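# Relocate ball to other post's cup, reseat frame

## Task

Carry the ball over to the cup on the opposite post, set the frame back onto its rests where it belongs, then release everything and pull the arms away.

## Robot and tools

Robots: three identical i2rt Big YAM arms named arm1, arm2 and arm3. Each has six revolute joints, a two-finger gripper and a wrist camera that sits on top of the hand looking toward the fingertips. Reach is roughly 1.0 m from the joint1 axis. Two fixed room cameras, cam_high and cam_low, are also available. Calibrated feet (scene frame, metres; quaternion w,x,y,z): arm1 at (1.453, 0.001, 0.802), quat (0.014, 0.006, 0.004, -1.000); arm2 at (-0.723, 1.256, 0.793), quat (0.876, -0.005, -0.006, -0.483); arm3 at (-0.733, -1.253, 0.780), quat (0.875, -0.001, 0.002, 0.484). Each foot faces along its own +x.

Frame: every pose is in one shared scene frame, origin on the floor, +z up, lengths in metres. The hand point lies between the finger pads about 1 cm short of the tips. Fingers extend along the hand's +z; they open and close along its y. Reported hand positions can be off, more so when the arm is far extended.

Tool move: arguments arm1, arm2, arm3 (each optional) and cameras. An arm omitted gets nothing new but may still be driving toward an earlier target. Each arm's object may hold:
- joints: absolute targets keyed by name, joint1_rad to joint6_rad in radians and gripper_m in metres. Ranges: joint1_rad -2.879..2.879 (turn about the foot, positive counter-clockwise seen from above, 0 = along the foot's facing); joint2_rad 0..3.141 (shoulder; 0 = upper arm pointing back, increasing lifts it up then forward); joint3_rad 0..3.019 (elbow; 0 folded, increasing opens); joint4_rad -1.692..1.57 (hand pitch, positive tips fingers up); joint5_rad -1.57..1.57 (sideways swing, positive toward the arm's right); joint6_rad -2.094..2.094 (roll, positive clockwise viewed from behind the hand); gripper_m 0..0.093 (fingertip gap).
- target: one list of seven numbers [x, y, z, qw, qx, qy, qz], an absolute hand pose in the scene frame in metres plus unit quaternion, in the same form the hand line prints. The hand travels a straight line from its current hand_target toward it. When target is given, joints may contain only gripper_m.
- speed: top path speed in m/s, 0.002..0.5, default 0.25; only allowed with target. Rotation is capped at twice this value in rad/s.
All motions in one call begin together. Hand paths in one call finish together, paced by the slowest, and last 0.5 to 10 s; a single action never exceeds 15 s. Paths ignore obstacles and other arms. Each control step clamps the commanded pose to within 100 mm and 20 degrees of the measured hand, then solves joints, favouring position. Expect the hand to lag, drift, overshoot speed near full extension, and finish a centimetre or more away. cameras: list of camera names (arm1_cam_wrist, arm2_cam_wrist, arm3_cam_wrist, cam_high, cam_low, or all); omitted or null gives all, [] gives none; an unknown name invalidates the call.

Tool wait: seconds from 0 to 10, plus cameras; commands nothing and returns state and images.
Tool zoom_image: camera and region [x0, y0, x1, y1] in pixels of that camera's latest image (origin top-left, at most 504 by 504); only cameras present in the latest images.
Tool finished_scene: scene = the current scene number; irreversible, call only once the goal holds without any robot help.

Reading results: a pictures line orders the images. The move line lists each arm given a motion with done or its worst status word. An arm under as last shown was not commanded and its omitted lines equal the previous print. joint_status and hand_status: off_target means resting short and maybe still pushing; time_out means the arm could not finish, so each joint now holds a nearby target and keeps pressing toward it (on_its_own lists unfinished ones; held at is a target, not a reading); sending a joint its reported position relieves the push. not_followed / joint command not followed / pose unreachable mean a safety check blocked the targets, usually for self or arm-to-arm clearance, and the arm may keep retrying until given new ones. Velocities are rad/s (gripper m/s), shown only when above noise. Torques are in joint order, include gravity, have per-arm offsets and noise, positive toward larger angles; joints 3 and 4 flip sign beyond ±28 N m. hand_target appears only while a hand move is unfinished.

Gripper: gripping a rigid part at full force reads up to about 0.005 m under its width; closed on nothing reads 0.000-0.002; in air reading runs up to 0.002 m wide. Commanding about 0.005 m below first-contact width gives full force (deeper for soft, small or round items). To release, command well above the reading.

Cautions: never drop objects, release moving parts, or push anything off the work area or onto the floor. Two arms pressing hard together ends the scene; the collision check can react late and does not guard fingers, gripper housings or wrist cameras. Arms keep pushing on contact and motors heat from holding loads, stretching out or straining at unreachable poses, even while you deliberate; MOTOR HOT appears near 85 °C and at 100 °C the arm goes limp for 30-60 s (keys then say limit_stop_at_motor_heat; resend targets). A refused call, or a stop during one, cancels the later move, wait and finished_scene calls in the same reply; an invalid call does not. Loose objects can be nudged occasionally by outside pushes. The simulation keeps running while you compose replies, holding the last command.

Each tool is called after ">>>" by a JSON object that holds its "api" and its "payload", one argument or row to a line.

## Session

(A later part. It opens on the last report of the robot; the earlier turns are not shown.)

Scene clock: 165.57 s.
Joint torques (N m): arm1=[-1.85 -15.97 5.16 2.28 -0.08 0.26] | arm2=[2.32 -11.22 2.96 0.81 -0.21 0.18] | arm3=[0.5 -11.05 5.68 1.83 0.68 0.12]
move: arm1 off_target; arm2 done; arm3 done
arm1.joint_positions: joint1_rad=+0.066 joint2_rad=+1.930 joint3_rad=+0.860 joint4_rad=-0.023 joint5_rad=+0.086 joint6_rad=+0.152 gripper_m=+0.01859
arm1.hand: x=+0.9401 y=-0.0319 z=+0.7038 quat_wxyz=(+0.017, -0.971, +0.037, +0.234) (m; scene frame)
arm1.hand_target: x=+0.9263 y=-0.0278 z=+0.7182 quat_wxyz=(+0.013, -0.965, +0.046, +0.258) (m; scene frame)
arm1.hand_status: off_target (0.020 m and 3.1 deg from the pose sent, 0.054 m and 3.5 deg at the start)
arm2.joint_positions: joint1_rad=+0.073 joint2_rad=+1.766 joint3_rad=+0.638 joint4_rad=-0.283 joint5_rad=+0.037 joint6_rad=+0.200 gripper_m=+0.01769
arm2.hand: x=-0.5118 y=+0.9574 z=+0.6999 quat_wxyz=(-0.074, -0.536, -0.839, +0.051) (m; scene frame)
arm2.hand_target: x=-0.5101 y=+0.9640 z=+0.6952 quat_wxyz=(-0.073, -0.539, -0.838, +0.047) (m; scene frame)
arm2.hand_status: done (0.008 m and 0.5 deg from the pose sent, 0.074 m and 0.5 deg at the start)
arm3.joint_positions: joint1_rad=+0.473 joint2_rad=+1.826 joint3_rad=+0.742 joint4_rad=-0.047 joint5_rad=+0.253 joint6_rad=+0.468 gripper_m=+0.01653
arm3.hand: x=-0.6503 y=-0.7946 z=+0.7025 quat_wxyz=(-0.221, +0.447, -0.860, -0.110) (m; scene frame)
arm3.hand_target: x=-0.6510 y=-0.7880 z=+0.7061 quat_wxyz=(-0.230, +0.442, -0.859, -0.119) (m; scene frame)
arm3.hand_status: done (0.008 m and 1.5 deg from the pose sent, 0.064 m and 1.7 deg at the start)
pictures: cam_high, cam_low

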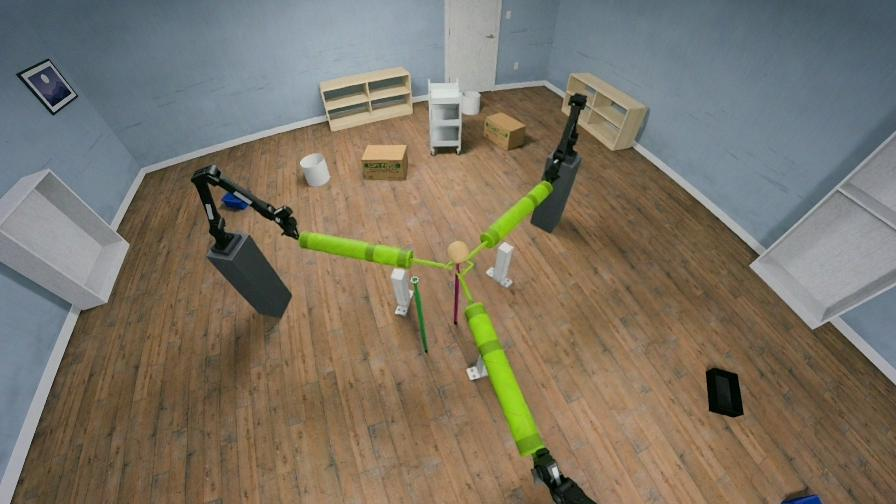

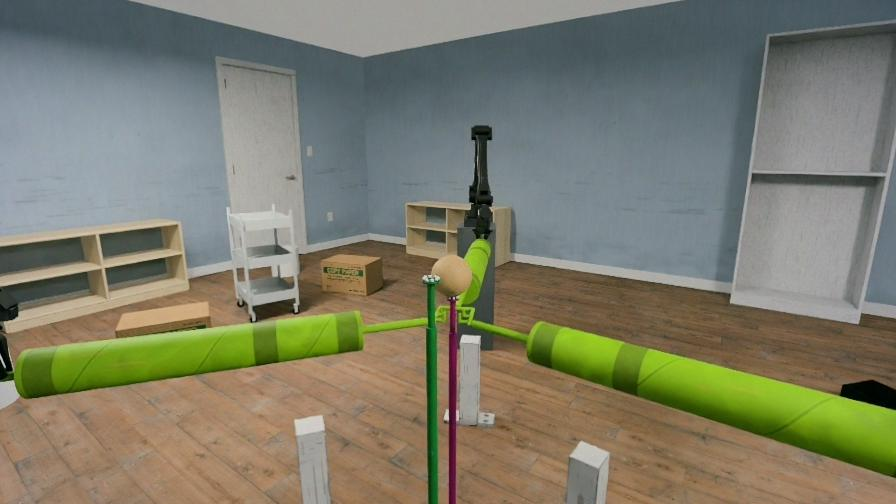

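>>> {"api": "move", "payload": {
  "arm1": {"target":[0.875,0.052,0.718,0.0124,-0.9648,0.0464,0.2585],"speed":0.06},
  "arm2": {"target":[-0.561,1.045,0.695,0.0733,0.539,0.8378,-0.0472],"speed":0.06},
  "arm3": {"target":[-0.702,-0.708,0.706,0.2301,-0.4423,0.8587,0.1185],"speed":0.06},
  "cameras": ["cam_high","cam_low"]
}}

>>> {"api": "move", "payload": {
  "arm1": {"target":[0.873,0.052,0.525,0.0124,-0.9648,0.0464,0.2585],"speed":0.12},
  "arm2": {"target":[-0.559,1.043,0.510,0.0733,0.539,0.8378,-0.0472],"speed":0.12},
  "arm3": {"target":[-0.702,-0.708,0.518,0.2301,-0.4423,0.8587,0.1185],"speed":0.12},
  "cameras": ["cam_high","cam_low"]
}}

Scene clock: 177.80 s.
Joint torques (N m): arm1=[-1.79 -17.26 7.61 0.94 -0.25 0.29] | arm2=[2.43 -10.52 0.92 0.24 -0.17 0.21] | arm3=[1.03 -12.98 8.43 0.42 0.57 0.2]
move: arm1 off_target; arm2 off_target; arm3 off_target
arm1.joint_positions: joint1_rad=-0.106 joint2_rad=+2.004 joint3_rad=+0.991 joint4_rad=-0.061 joint5_rad=+0.002 joint6_rad=+0.000 gripper_m=+0.01859
arm1.hand: x=+0.8939 y=+0.0458 z=+0.7011 quat_wxyz=(+0.015, -0.970, +0.037, +0.240) (m; scene frame)
arm1.hand_target: x=+0.8756 y=+0.0521 z=+0.7184 quat_wxyz=(+0.012, -0.965, +0.046, +0.259) (m; scene frame)
arm1.hand_status: off_target (0.026 m and 2.5 deg from the pose sent, 0.107 m and 3.1 deg at the start)
arm2.joint_positions: joint1_rad=+0.106 joint2_rad=+1.655 joint3_rad=+0.390 joint4_rad=-0.150 joint5_rad=+0.042 joint6_rad=+0.230 gripper_m=+0.01769
arm2.hand: x=-0.5584 y=+1.0345 z=+0.6927 quat_wxyz=(-0.073, -0.536, -0.840, +0.050) (m; scene frame)
arm2.hand_target: x=-0.5611 y=+1.0446 z=+0.6945 quat_wxyz=(-0.073, -0.539, -0.838, +0.047) (m; scene frame)
arm2.hand_status: off_target (0.011 m and 0.5 deg from the pose sent, 0.101 m and 0.5 deg at the start)
arm3.joint_positions: joint1_rad=+0.588 joint2_rad=+1.946 joint3_rad=+0.961 joint4_rad=-0.160 joint5_rad=+0.309 joint6_rad=+0.575 gripper_m=+0.01653
arm3.hand: x=-0.6960 y=-0.7192 z=+0.7009 quat_wxyz=(-0.228, +0.445, -0.858, -0.114) (m; scene frame)
arm3.hand_target: x=-0.7021 y=-0.7082 z=+0.7061 quat_wxyz=(-0.230, +0.442, -0.859, -0.119) (m; scene frame)
arm3.hand_status: off_target (0.014 m and 0.6 deg from the pose sent, 0.101 m and 1.6 deg at the start)
pictures: cam_high, cam_low

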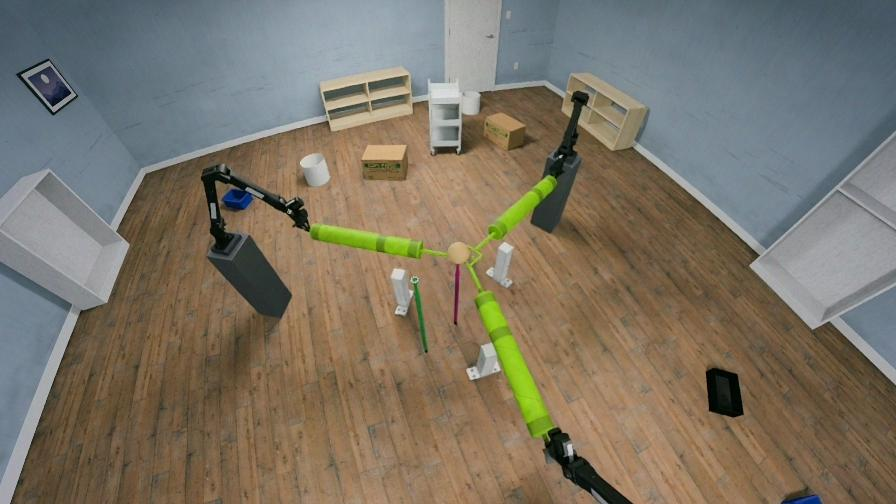

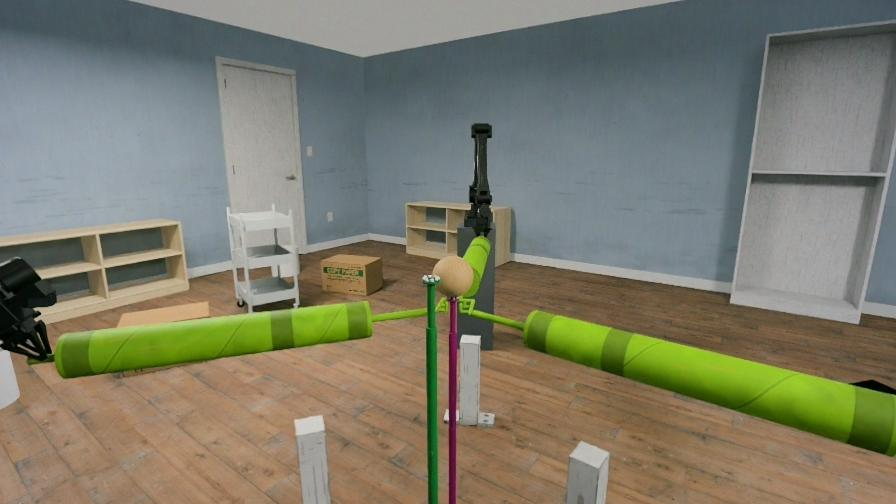

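Scene clock: 180.03 s.
Joint torques (N m): arm1=[-1.44 -19.43 3.7 1.91 -0.09 0.33] | arm2=[2.26 -10.87 -2.56 0.81 -0.15 0.19] | arm3=[0.97 -14.92 4.36 1.57 0.52 0.14]
move: arm1 off_target; arm2 done; arm3 off_target
arm1.joint_positions: joint1_rad=-0.106 joint2_rad=+2.493 joint3_rad=+1.149 joint4_rad=+0.260 joint5_rad=+0.000 joint6_rad=+0.000 gripper_m=+0.01859
arm1.hand: x=+0.8920 y=+0.0475 z=+0.5114 quat_wxyz=(+0.014, -0.971, +0.036, +0.236) (m; scene frame)
arm1.hand_target: x=+0.8734 y=+0.0521 z=+0.5253 quat_wxyz=(+0.012, -0.965, +0.046, +0.258) (m; scene frame)
arm1.hand_status: off_target (0.024 m and 2.9 deg from the pose sent, 0.177 m and 2.5 deg at the start)
arm2.joint_positions: joint1_rad=+0.114 joint2_rad=+2.448 joint3_rad=+0.544 joint4_rad=+0.494 joint5_rad=+0.042 joint6_rad=+0.238 gripper_m=+0.01769
arm2.hand: x=-0.5580 y=+1.0358 z=+0.5142 quat_wxyz=(-0.076, -0.535, -0.840, +0.050) (m; scene frame)
arm2.hand_target: x=-0.5591 y=+1.0429 z=+0.5102 quat_wxyz=(-0.073, -0.539, -0.838, +0.047) (m; scene frame)
arm2.hand_status: done (0.008 m and 0.7 deg from the pose sent, 0.183 m and 0.5 deg at the start)
arm3.joint_positions: joint1_rad=+0.588 joint2_rad=+2.426 joint3_rad=+1.085 joint4_rad=+0.175 joint5_rad=+0.309 joint6_rad=+0.579 gripper_m=+0.01653
arm3.hand: x=-0.6964 y=-0.7198 z=+0.5149 quat_wxyz=(-0.224, +0.446, -0.860, -0.106) (m; scene frame)
arm3.hand_target: x=-0.7021 y=-0.7083 z=+0.5181 quat_wxyz=(-0.230, +0.442, -0.859, -0.118) (m; scene frame)
arm3.hand_status: off_target (0.013 m and 1.7 deg from the pose sent, 0.183 m and 0.7 deg at the start)
pictures: cam_high, cam_low

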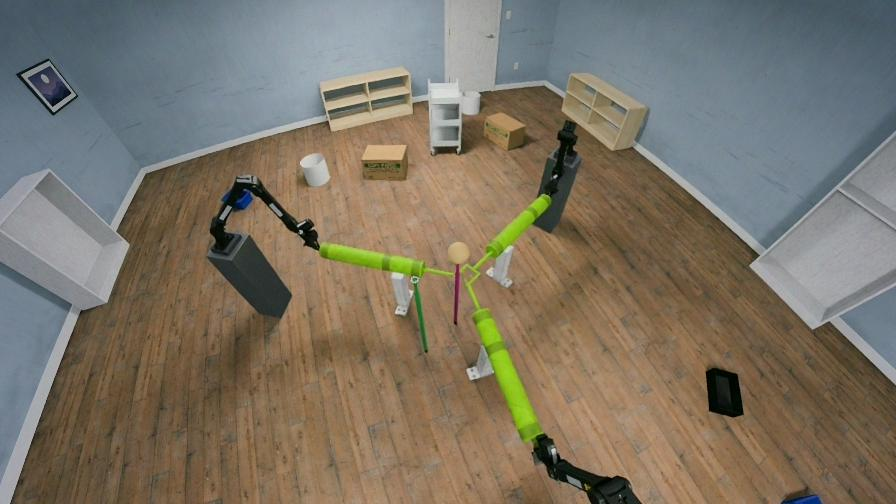

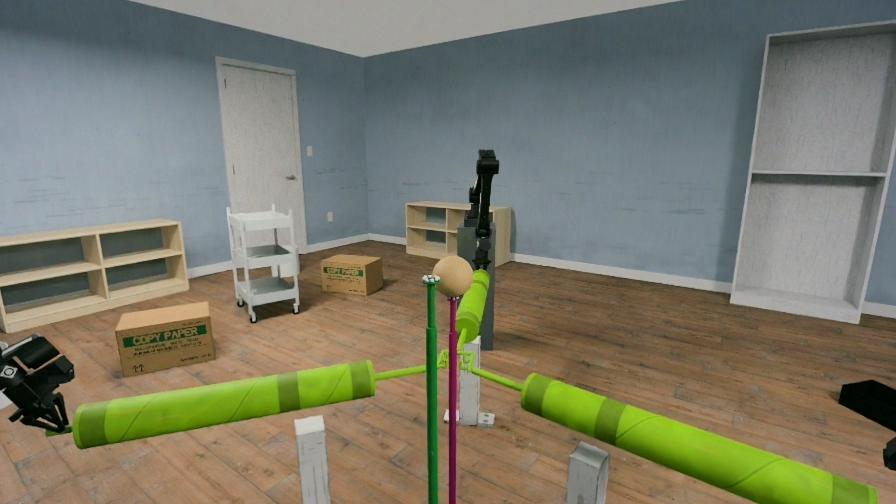

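>>> {"api": "move", "payload": {
  "arm1": {"target":[0.869,0.051,0.480,0.0124,-0.9648,0.0464,0.2585],"speed":0.05},
  "arm2": {"target":[-0.561,1.046,0.462,0.0733,0.539,0.8378,-0.0472],"speed":0.05},
  "arm3": {"target":[-0.708,-0.702,0.468,0.2301,-0.4423,0.8587,0.1185],"speed":0.05},
  "cameras": []
}}

>>> {"api": "move", "payload": {
  "arm1": {"target":[0.868,0.051,0.456,0.0124,-0.9648,0.0464,0.2585],"speed":0.03},
  "arm2": {"target":[-0.562,1.047,0.436,0.0733,0.539,0.8378,-0.0472],"speed":0.03},
  "arm3": {"target":[-0.709,-0.701,0.442,0.2301,-0.4423,0.8587,0.1185],"speed":0.03},
  "cameras": ["cam_high","cam_low"]
}}

>>> {"api": "zoom_image", "payload": {
  "camera": "cam_high",
  "region": [340, 190, 560, 370]
}}

>>> {"api": "zoom_image", "payload": {
  "camera": "cam_low",
  "region": [340, 180, 600, 470]
}}

Scene clock: 192.23 s.
Joint torques (N m): arm1=[-1.14 -19.43 3.43 2 -0.07 0.36] | arm2=[2.14 -11.16 -3.15 0.79 -0.14 0.16] | arm3=[1.2 -15.27 4.15 1.69 0.71 0.15]
Motor temperatures (°C): arm1=[29 33 34 24 27 24 27] | arm2=[25 34 34 26 23 22 29] | arm3=[27 30 34 27 24 25 27]
Heat: arm1: hottest joint3_rad 34 °C; arm2: hottest joint2_rad 34 °C; arm3: hottest joint3_rad 34 °C.
move: arm1 off_target; arm2 done; arm3 off_target
arm1.joint_positions: joint1_rad=-0.106 joint2_rad=+2.608 joint3_rad=+1.228 joint4_rad=+0.297 joint5_rad=+0.001 joint6_rad=+0.000 gripper_m=+0.01859
arm1.hand: x=+0.8878 y=+0.0484 z=+0.4682 quat_wxyz=(+0.015, -0.971, +0.036, +0.236) (m; scene frame)
arm1.hand_target: x=+0.8693 y=+0.0511 z=+0.4805 quat_wxyz=(+0.012, -0.965, +0.046, +0.259) (m; scene frame)
arm1.hand_status: off_target (0.022 m and 2.9 deg from the pose sent, 0.039 m and 2.9 deg at the start)
arm2.joint_positions: joint1_rad=+0.117 joint2_rad=+2.620 joint3_rad=+0.628 joint4_rad=+0.581 joint5_rad=+0.042 joint6_rad=+0.243 gripper_m=+0.01769
arm2.hand: x=-0.5595 y=+1.0389 z=+0.4663 quat_wxyz=(-0.075, -0.536, -0.839, +0.050) (m; scene frame)
arm2.hand_target: x=-0.5612 y=+1.0461 z=+0.4622 quat_wxyz=(-0.073, -0.539, -0.838, +0.047) (m; scene frame)
arm2.hand_status: done (0.008 m and 0.5 deg from the pose sent, 0.053 m and 0.7 deg at the start)
arm3.joint_positions: joint1_rad=+0.597 joint2_rad=+2.559 joint3_rad=+1.172 joint4_rad=+0.214 joint5_rad=+0.310 joint6_rad=+0.589 gripper_m=+0.01653
arm3.hand: x=-0.7012 y=-0.7158 z=+0.4648 quat_wxyz=(-0.221, +0.446, -0.861, -0.104) (m; scene frame)
arm3.hand_target: x=-0.7080 y=-0.7025 z=+0.4682 quat_wxyz=(-0.230, +0.442, -0.859, -0.118) (m; scene frame)
arm3.hand_status: off_target (0.016 m and 2.0 deg from the pose sent, 0.052 m and 1.7 deg at the start)
pictures: none

Scene clock: 193.60 s.
Joint torques (N m): arm1=[-1.14 -18.32 4.14 2.18 -0.06 0.36] | arm2=[2.02 -9.64 -2.32 0.9 -0.13 0.15] | arm3=[1.03 -14.04 5.03 1.88 0.47 0.14]
move: arm1 off_target; arm2 off_target; arm3 off_target
arm1.joint_positions: joint1_rad=-0.106 joint2_rad=+2.654 joint3_rad=+1.261 joint4_rad=+0.311 joint5_rad=+0.001 joint6_rad=+0.000 gripper_m=+0.01859
arm1.hand: x=+0.8868 y=+0.0487 z=+0.4506 quat_wxyz=(+0.015, -0.971, +0.036, +0.237) (m; scene frame)
arm1.hand_target: x=+0.8686 y=+0.0510 z=+0.4566 quat_wxyz=(+0.012, -0.965, +0.046, +0.258) (m; scene frame)
arm1.hand_status: off_target (0.020 m and 2.8 deg from the pose sent, 0.023 m and 2.9 deg at the start)
arm2.joint_positions: joint1_rad=+0.119 joint2_rad=+2.682 joint3_rad=+0.666 joint4_rad=+0.610 joint5_rad=+0.042 joint6_rad=+0.244 gripper_m=+0.01769
arm2.hand: x=-0.5591 y=+1.0388 z=+0.4477 quat_wxyz=(-0.078, -0.536, -0.839, +0.050) (m; scene frame)
arm2.hand_target: x=-0.5623 y=+1.0470 z=+0.4367 quat_wxyz=(-0.073, -0.539, -0.838, +0.047) (m; scene frame)
arm2.hand_status: off_target (0.015 m and 0.7 deg from the pose sent, 0.031 m and 0.5 deg at the start)
arm3.joint_positions: joint1_rad=+0.601 joint2_rad=+2.607 joint3_rad=+1.204 joint4_rad=+0.230 joint5_rad=+0.316 joint6_rad=+0.592 gripper_m=+0.01653
arm3.hand: x=-0.7026 y=-0.7147 z=+0.4470 quat_wxyz=(-0.224, +0.446, -0.860, -0.103) (m; scene frame)
arm3.hand_target: x=-0.7091 y=-0.7013 z=+0.4427 quat_wxyz=(-0.230, +0.442, -0.859, -0.119) (m; scene frame)
arm3.hand_status: off_target (0.016 m and 1.9 deg from the pose sent, 0.028 m and 2.0 deg at the start)
pictures: cam_high, cam_low

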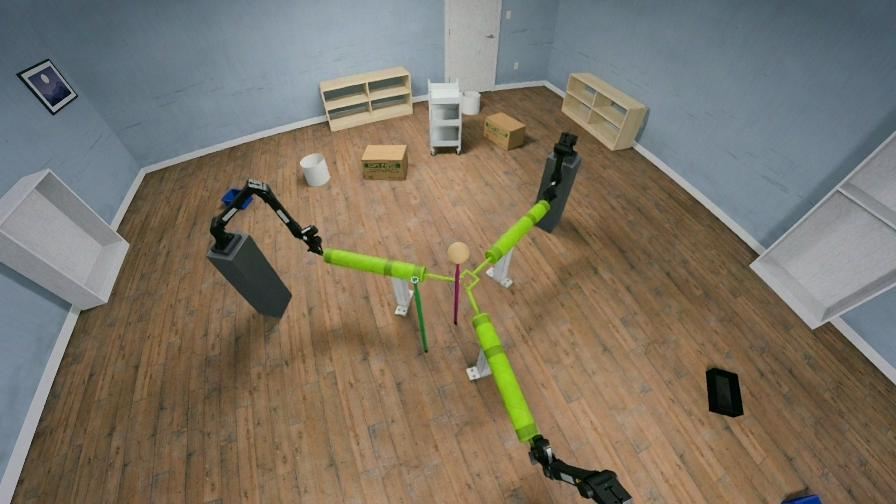

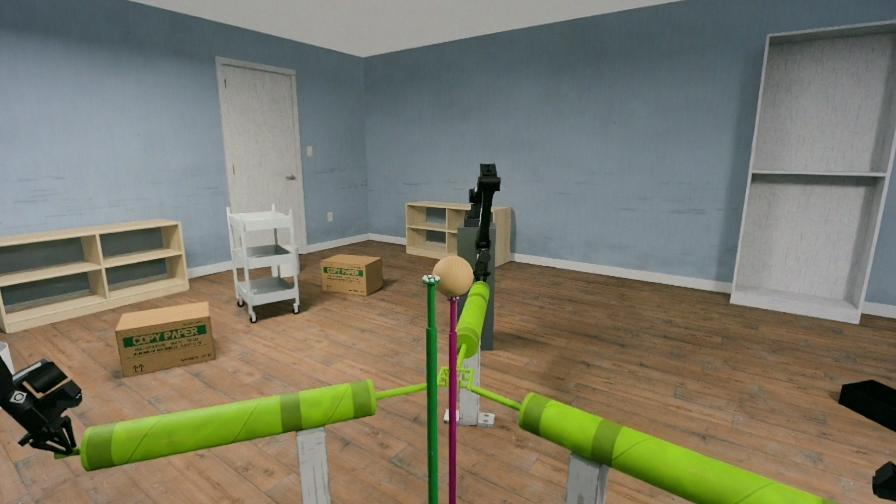

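Scaled by 2.291 from the camera's 896x504 image, which has a finer 1280x720 frame.

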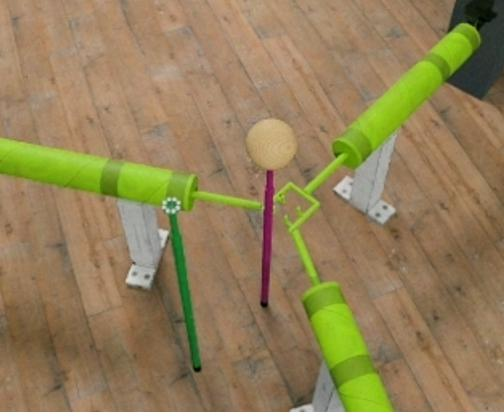

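Scaled by 1.738 from the camera's 896x504 image, which has a finer 1280x720 frame.

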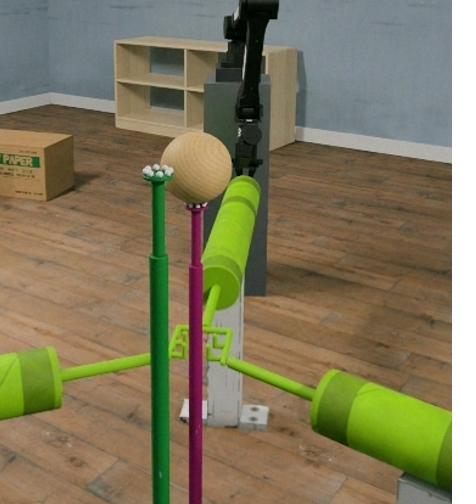

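Matches the original. Release and back off.

>>> {"api": "move", "payload": {
  "arm1": {"joints":{"gripper_m":0.09}},
  "arm2": {"joints":{"gripper_m":0.09}},
  "arm3": {"joints":{"gripper_m":0.09}},
  "cameras": ["arm1_cam_wrist","arm2_cam_wrist","arm3_cam_wrist"]
}}

>>> {"api": "move", "payload": {
  "arm1": {"target":[0.9,0.048,0.67,0.0124,-0.9648,0.0464,0.2585],"speed":0.15},
  "arm2": {"target":[-0.566,1.052,0.66,0.0733,0.539,0.8378,-0.0472],"speed":0.15},
  "arm3": {"target":[-0.726,-0.735,0.66,0.2301,-0.4423,0.8587,0.1185],"speed":0.15},
  "cameras": ["cam_high","cam_low"]
}}

Scene clock: 199.97 s.
Joint torques (N m): arm1=[-1.14 -18.49 3.51 1.92 -0.07 0.33] | arm2=[1.96 -10.93 -2.7 0.73 -0.13 0.13] | arm3=[0.79 -14.39 4.01 1.72 0.44 0.12]
move: arm1 done; arm2 done; arm3 done
arm1.joint_positions: joint1_rad=-0.106 joint2_rad=+2.654 joint3_rad=+1.270 joint4_rad=+0.318 joint5_rad=+0.001 joint6_rad=+0.005 gripper_m=+0.08980
arm1.joint_status: all done
arm1.hand: x=+0.8803 y=+0.0492 z=+0.4528 quat_wxyz=(+0.014, -0.969, +0.039, +0.244) (m; scene frame)
arm2.joint_positions: joint1_rad=+0.119 joint2_rad=+2.699 joint3_rad=+0.670 joint4_rad=+0.614 joint5_rad=+0.042 joint6_rad=+0.246 gripper_m=+0.08981
arm2.joint_status: all done
arm2.hand: x=-0.5619 y=+1.0425 z=+0.4432 quat_wxyz=(-0.074, -0.537, -0.839, +0.049) (m; scene frame)
arm3.joint_positions: joint1_rad=+0.603 joint2_rad=+2.610 joint3_rad=+1.218 joint4_rad=+0.235 joint5_rad=+0.317 joint6_rad=+0.593 gripper_m=+0.08983
arm3.joint_status: all done
arm3.hand: x=-0.7043 y=-0.7065 z=+0.4481 quat_wxyz=(-0.227, +0.444, -0.859, -0.111) (m; scene frame)
pictures: arm1_cam_wrist, arm2_cam_wrist, arm3_cam_wrist
camera_calibration:
arm1_cam_wrist: T_world_to_cam=[[0.0858177, 0.99583, 0.0309405, -0.140412], [0.986289, -0.0893073, 0.138776, -0.924293], [0.140961, 0.0186068, -0.98984, 0.447937], [0, 0, 0, 1]]
arm2_cam_wrist: T_world_to_cam=[[-0.909904, -0.414764, 0.0068026, -0.0834829], [-0.372901, 0.825029, 0.424586, -1.24996], [-0.181715, 0.383795, -0.905362, 0.0228723], [0, 0, 0, 1]]
arm3_cam_wrist: T_world_to_cam=[[0.818745, -0.574041, 0.0115382, 0.165652], [-0.570875, -0.811755, 0.123105, -1.02739], [-0.0613013, -0.107379, -0.992327, 0.45178], [0, 0, 0, 1]]

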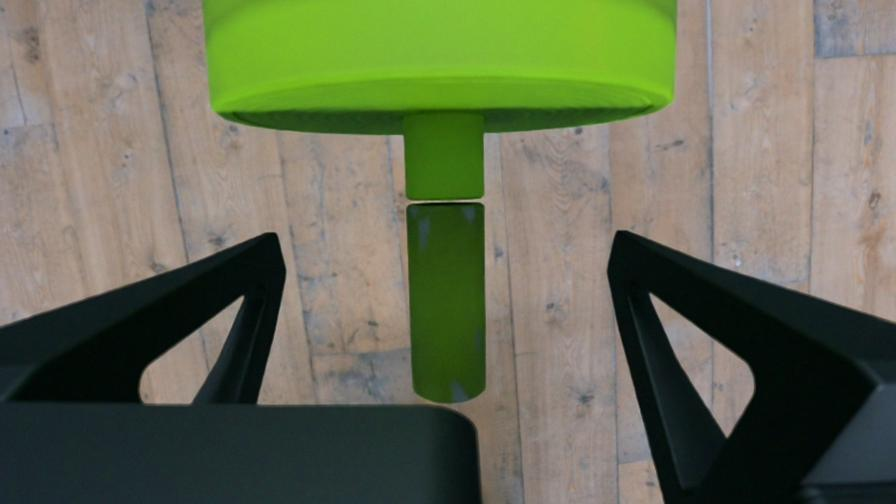

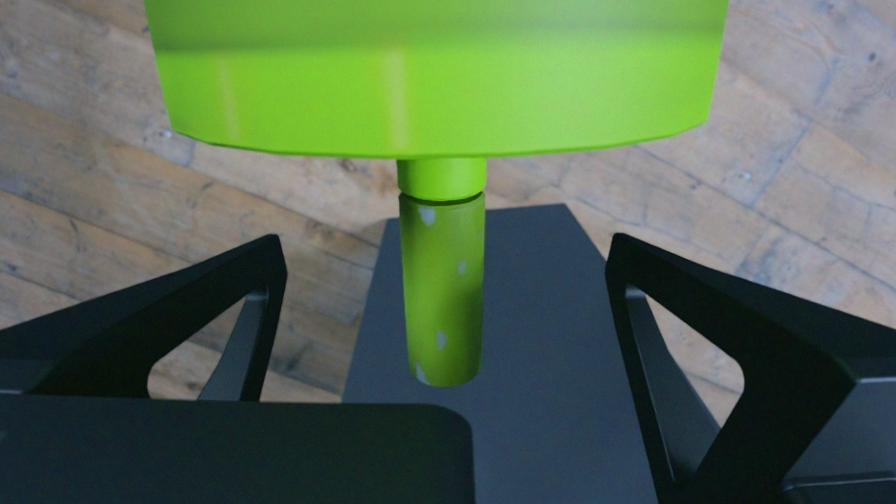

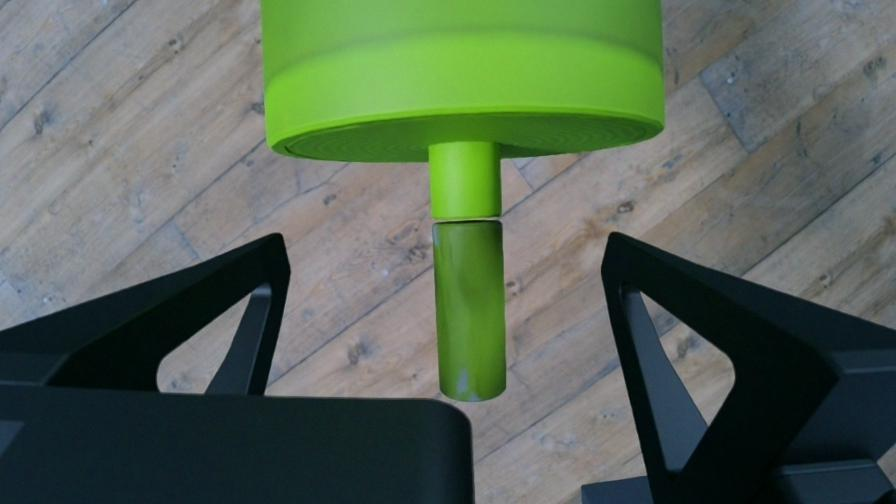

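Scene clock: 202.37 s.
Joint torques (N m): arm1=[-1.44 -17.03 4.12 1.1 -0.11 0.29] | arm2=[1.61 -10.29 0.91 -0.09 -0.15 0.09] | arm3=[0.73 -14.56 4.97 0.72 0.46 0.14]
move: arm1 done; arm2 done; arm3 done
arm1.joint_positions: joint1_rad=-0.106 joint2_rad=+2.088 joint3_rad=+0.956 joint4_rad=+0.088 joint5_rad=+0.001 joint6_rad=+0.005 gripper_m=+0.08990
arm1.hand: x=+0.9018 y=+0.0454 z=+0.6636 quat_wxyz=(+0.015, -0.966, +0.039, +0.255) (m; scene frame)
arm1.hand_target: x=+0.9001 y=+0.0480 z=+0.6699 quat_wxyz=(+0.012, -0.965, +0.046, +0.258) (m; scene frame)
arm1.hand_status: done (0.007 m and 1.0 deg from the pose sent, 0.218 m and 1.9 deg at the start)
arm2.joint_positions: joint1_rad=+0.119 joint2_rad=+1.810 joint3_rad=+0.347 joint4_rad=+0.043 joint5_rad=+0.042 joint6_rad=+0.246 gripper_m=+0.08992
arm2.hand: x=-0.5675 y=+1.0509 z=+0.6567 quat_wxyz=(-0.071, -0.537, -0.839, +0.048) (m; scene frame)
arm2.hand_target: x=-0.5660 y=+1.0519 z=+0.6599 quat_wxyz=(-0.073, -0.539, -0.838, +0.047) (m; scene frame)
arm2.hand_status: done (0.004 m and 0.4 deg from the pose sent, 0.217 m and 0.4 deg at the start)
arm3.joint_positions: joint1_rad=+0.646 joint2_rad=+2.046 joint3_rad=+0.919 joint4_rad=-0.038 joint5_rad=+0.335 joint6_rad=+0.634 gripper_m=+0.08994
arm3.hand: x=-0.7214 y=-0.7377 z=+0.6518 quat_wxyz=(-0.229, +0.444, -0.859, -0.113) (m; scene frame)
arm3.hand_target: x=-0.7259 y=-0.7351 z=+0.6598 quat_wxyz=(-0.230, +0.442, -0.859, -0.118) (m; scene frame)
arm3.hand_status: done (0.010 m and 0.7 deg from the pose sent, 0.215 m and 1.0 deg at the start)
pictures: cam_high, cam_low

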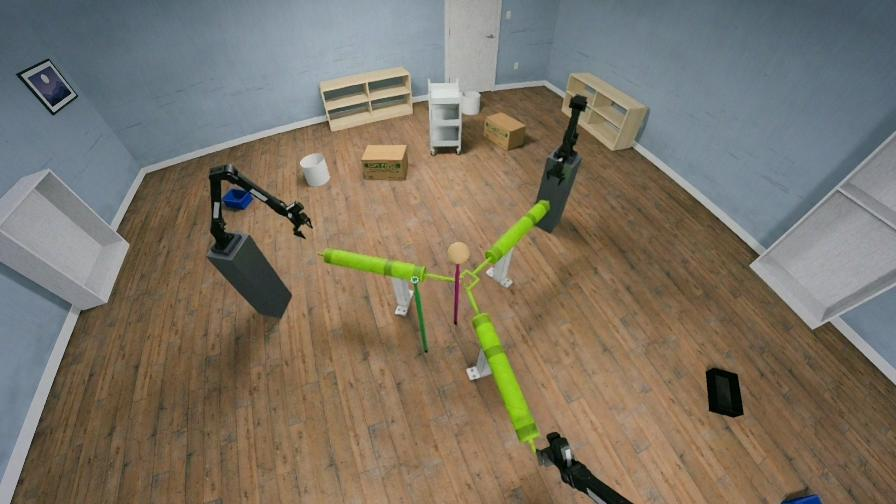

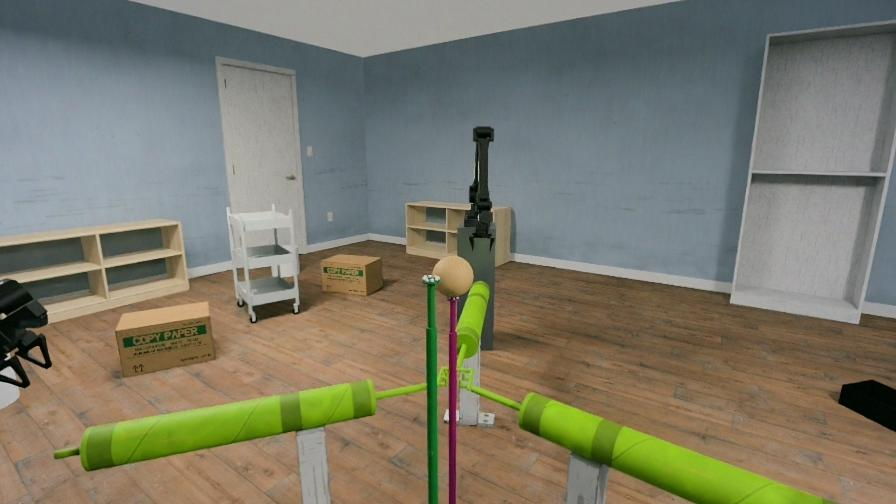

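>>> {"api": "finished_scene", "payload": {
  "scene": 2
}}

The scene is finished: the task was done.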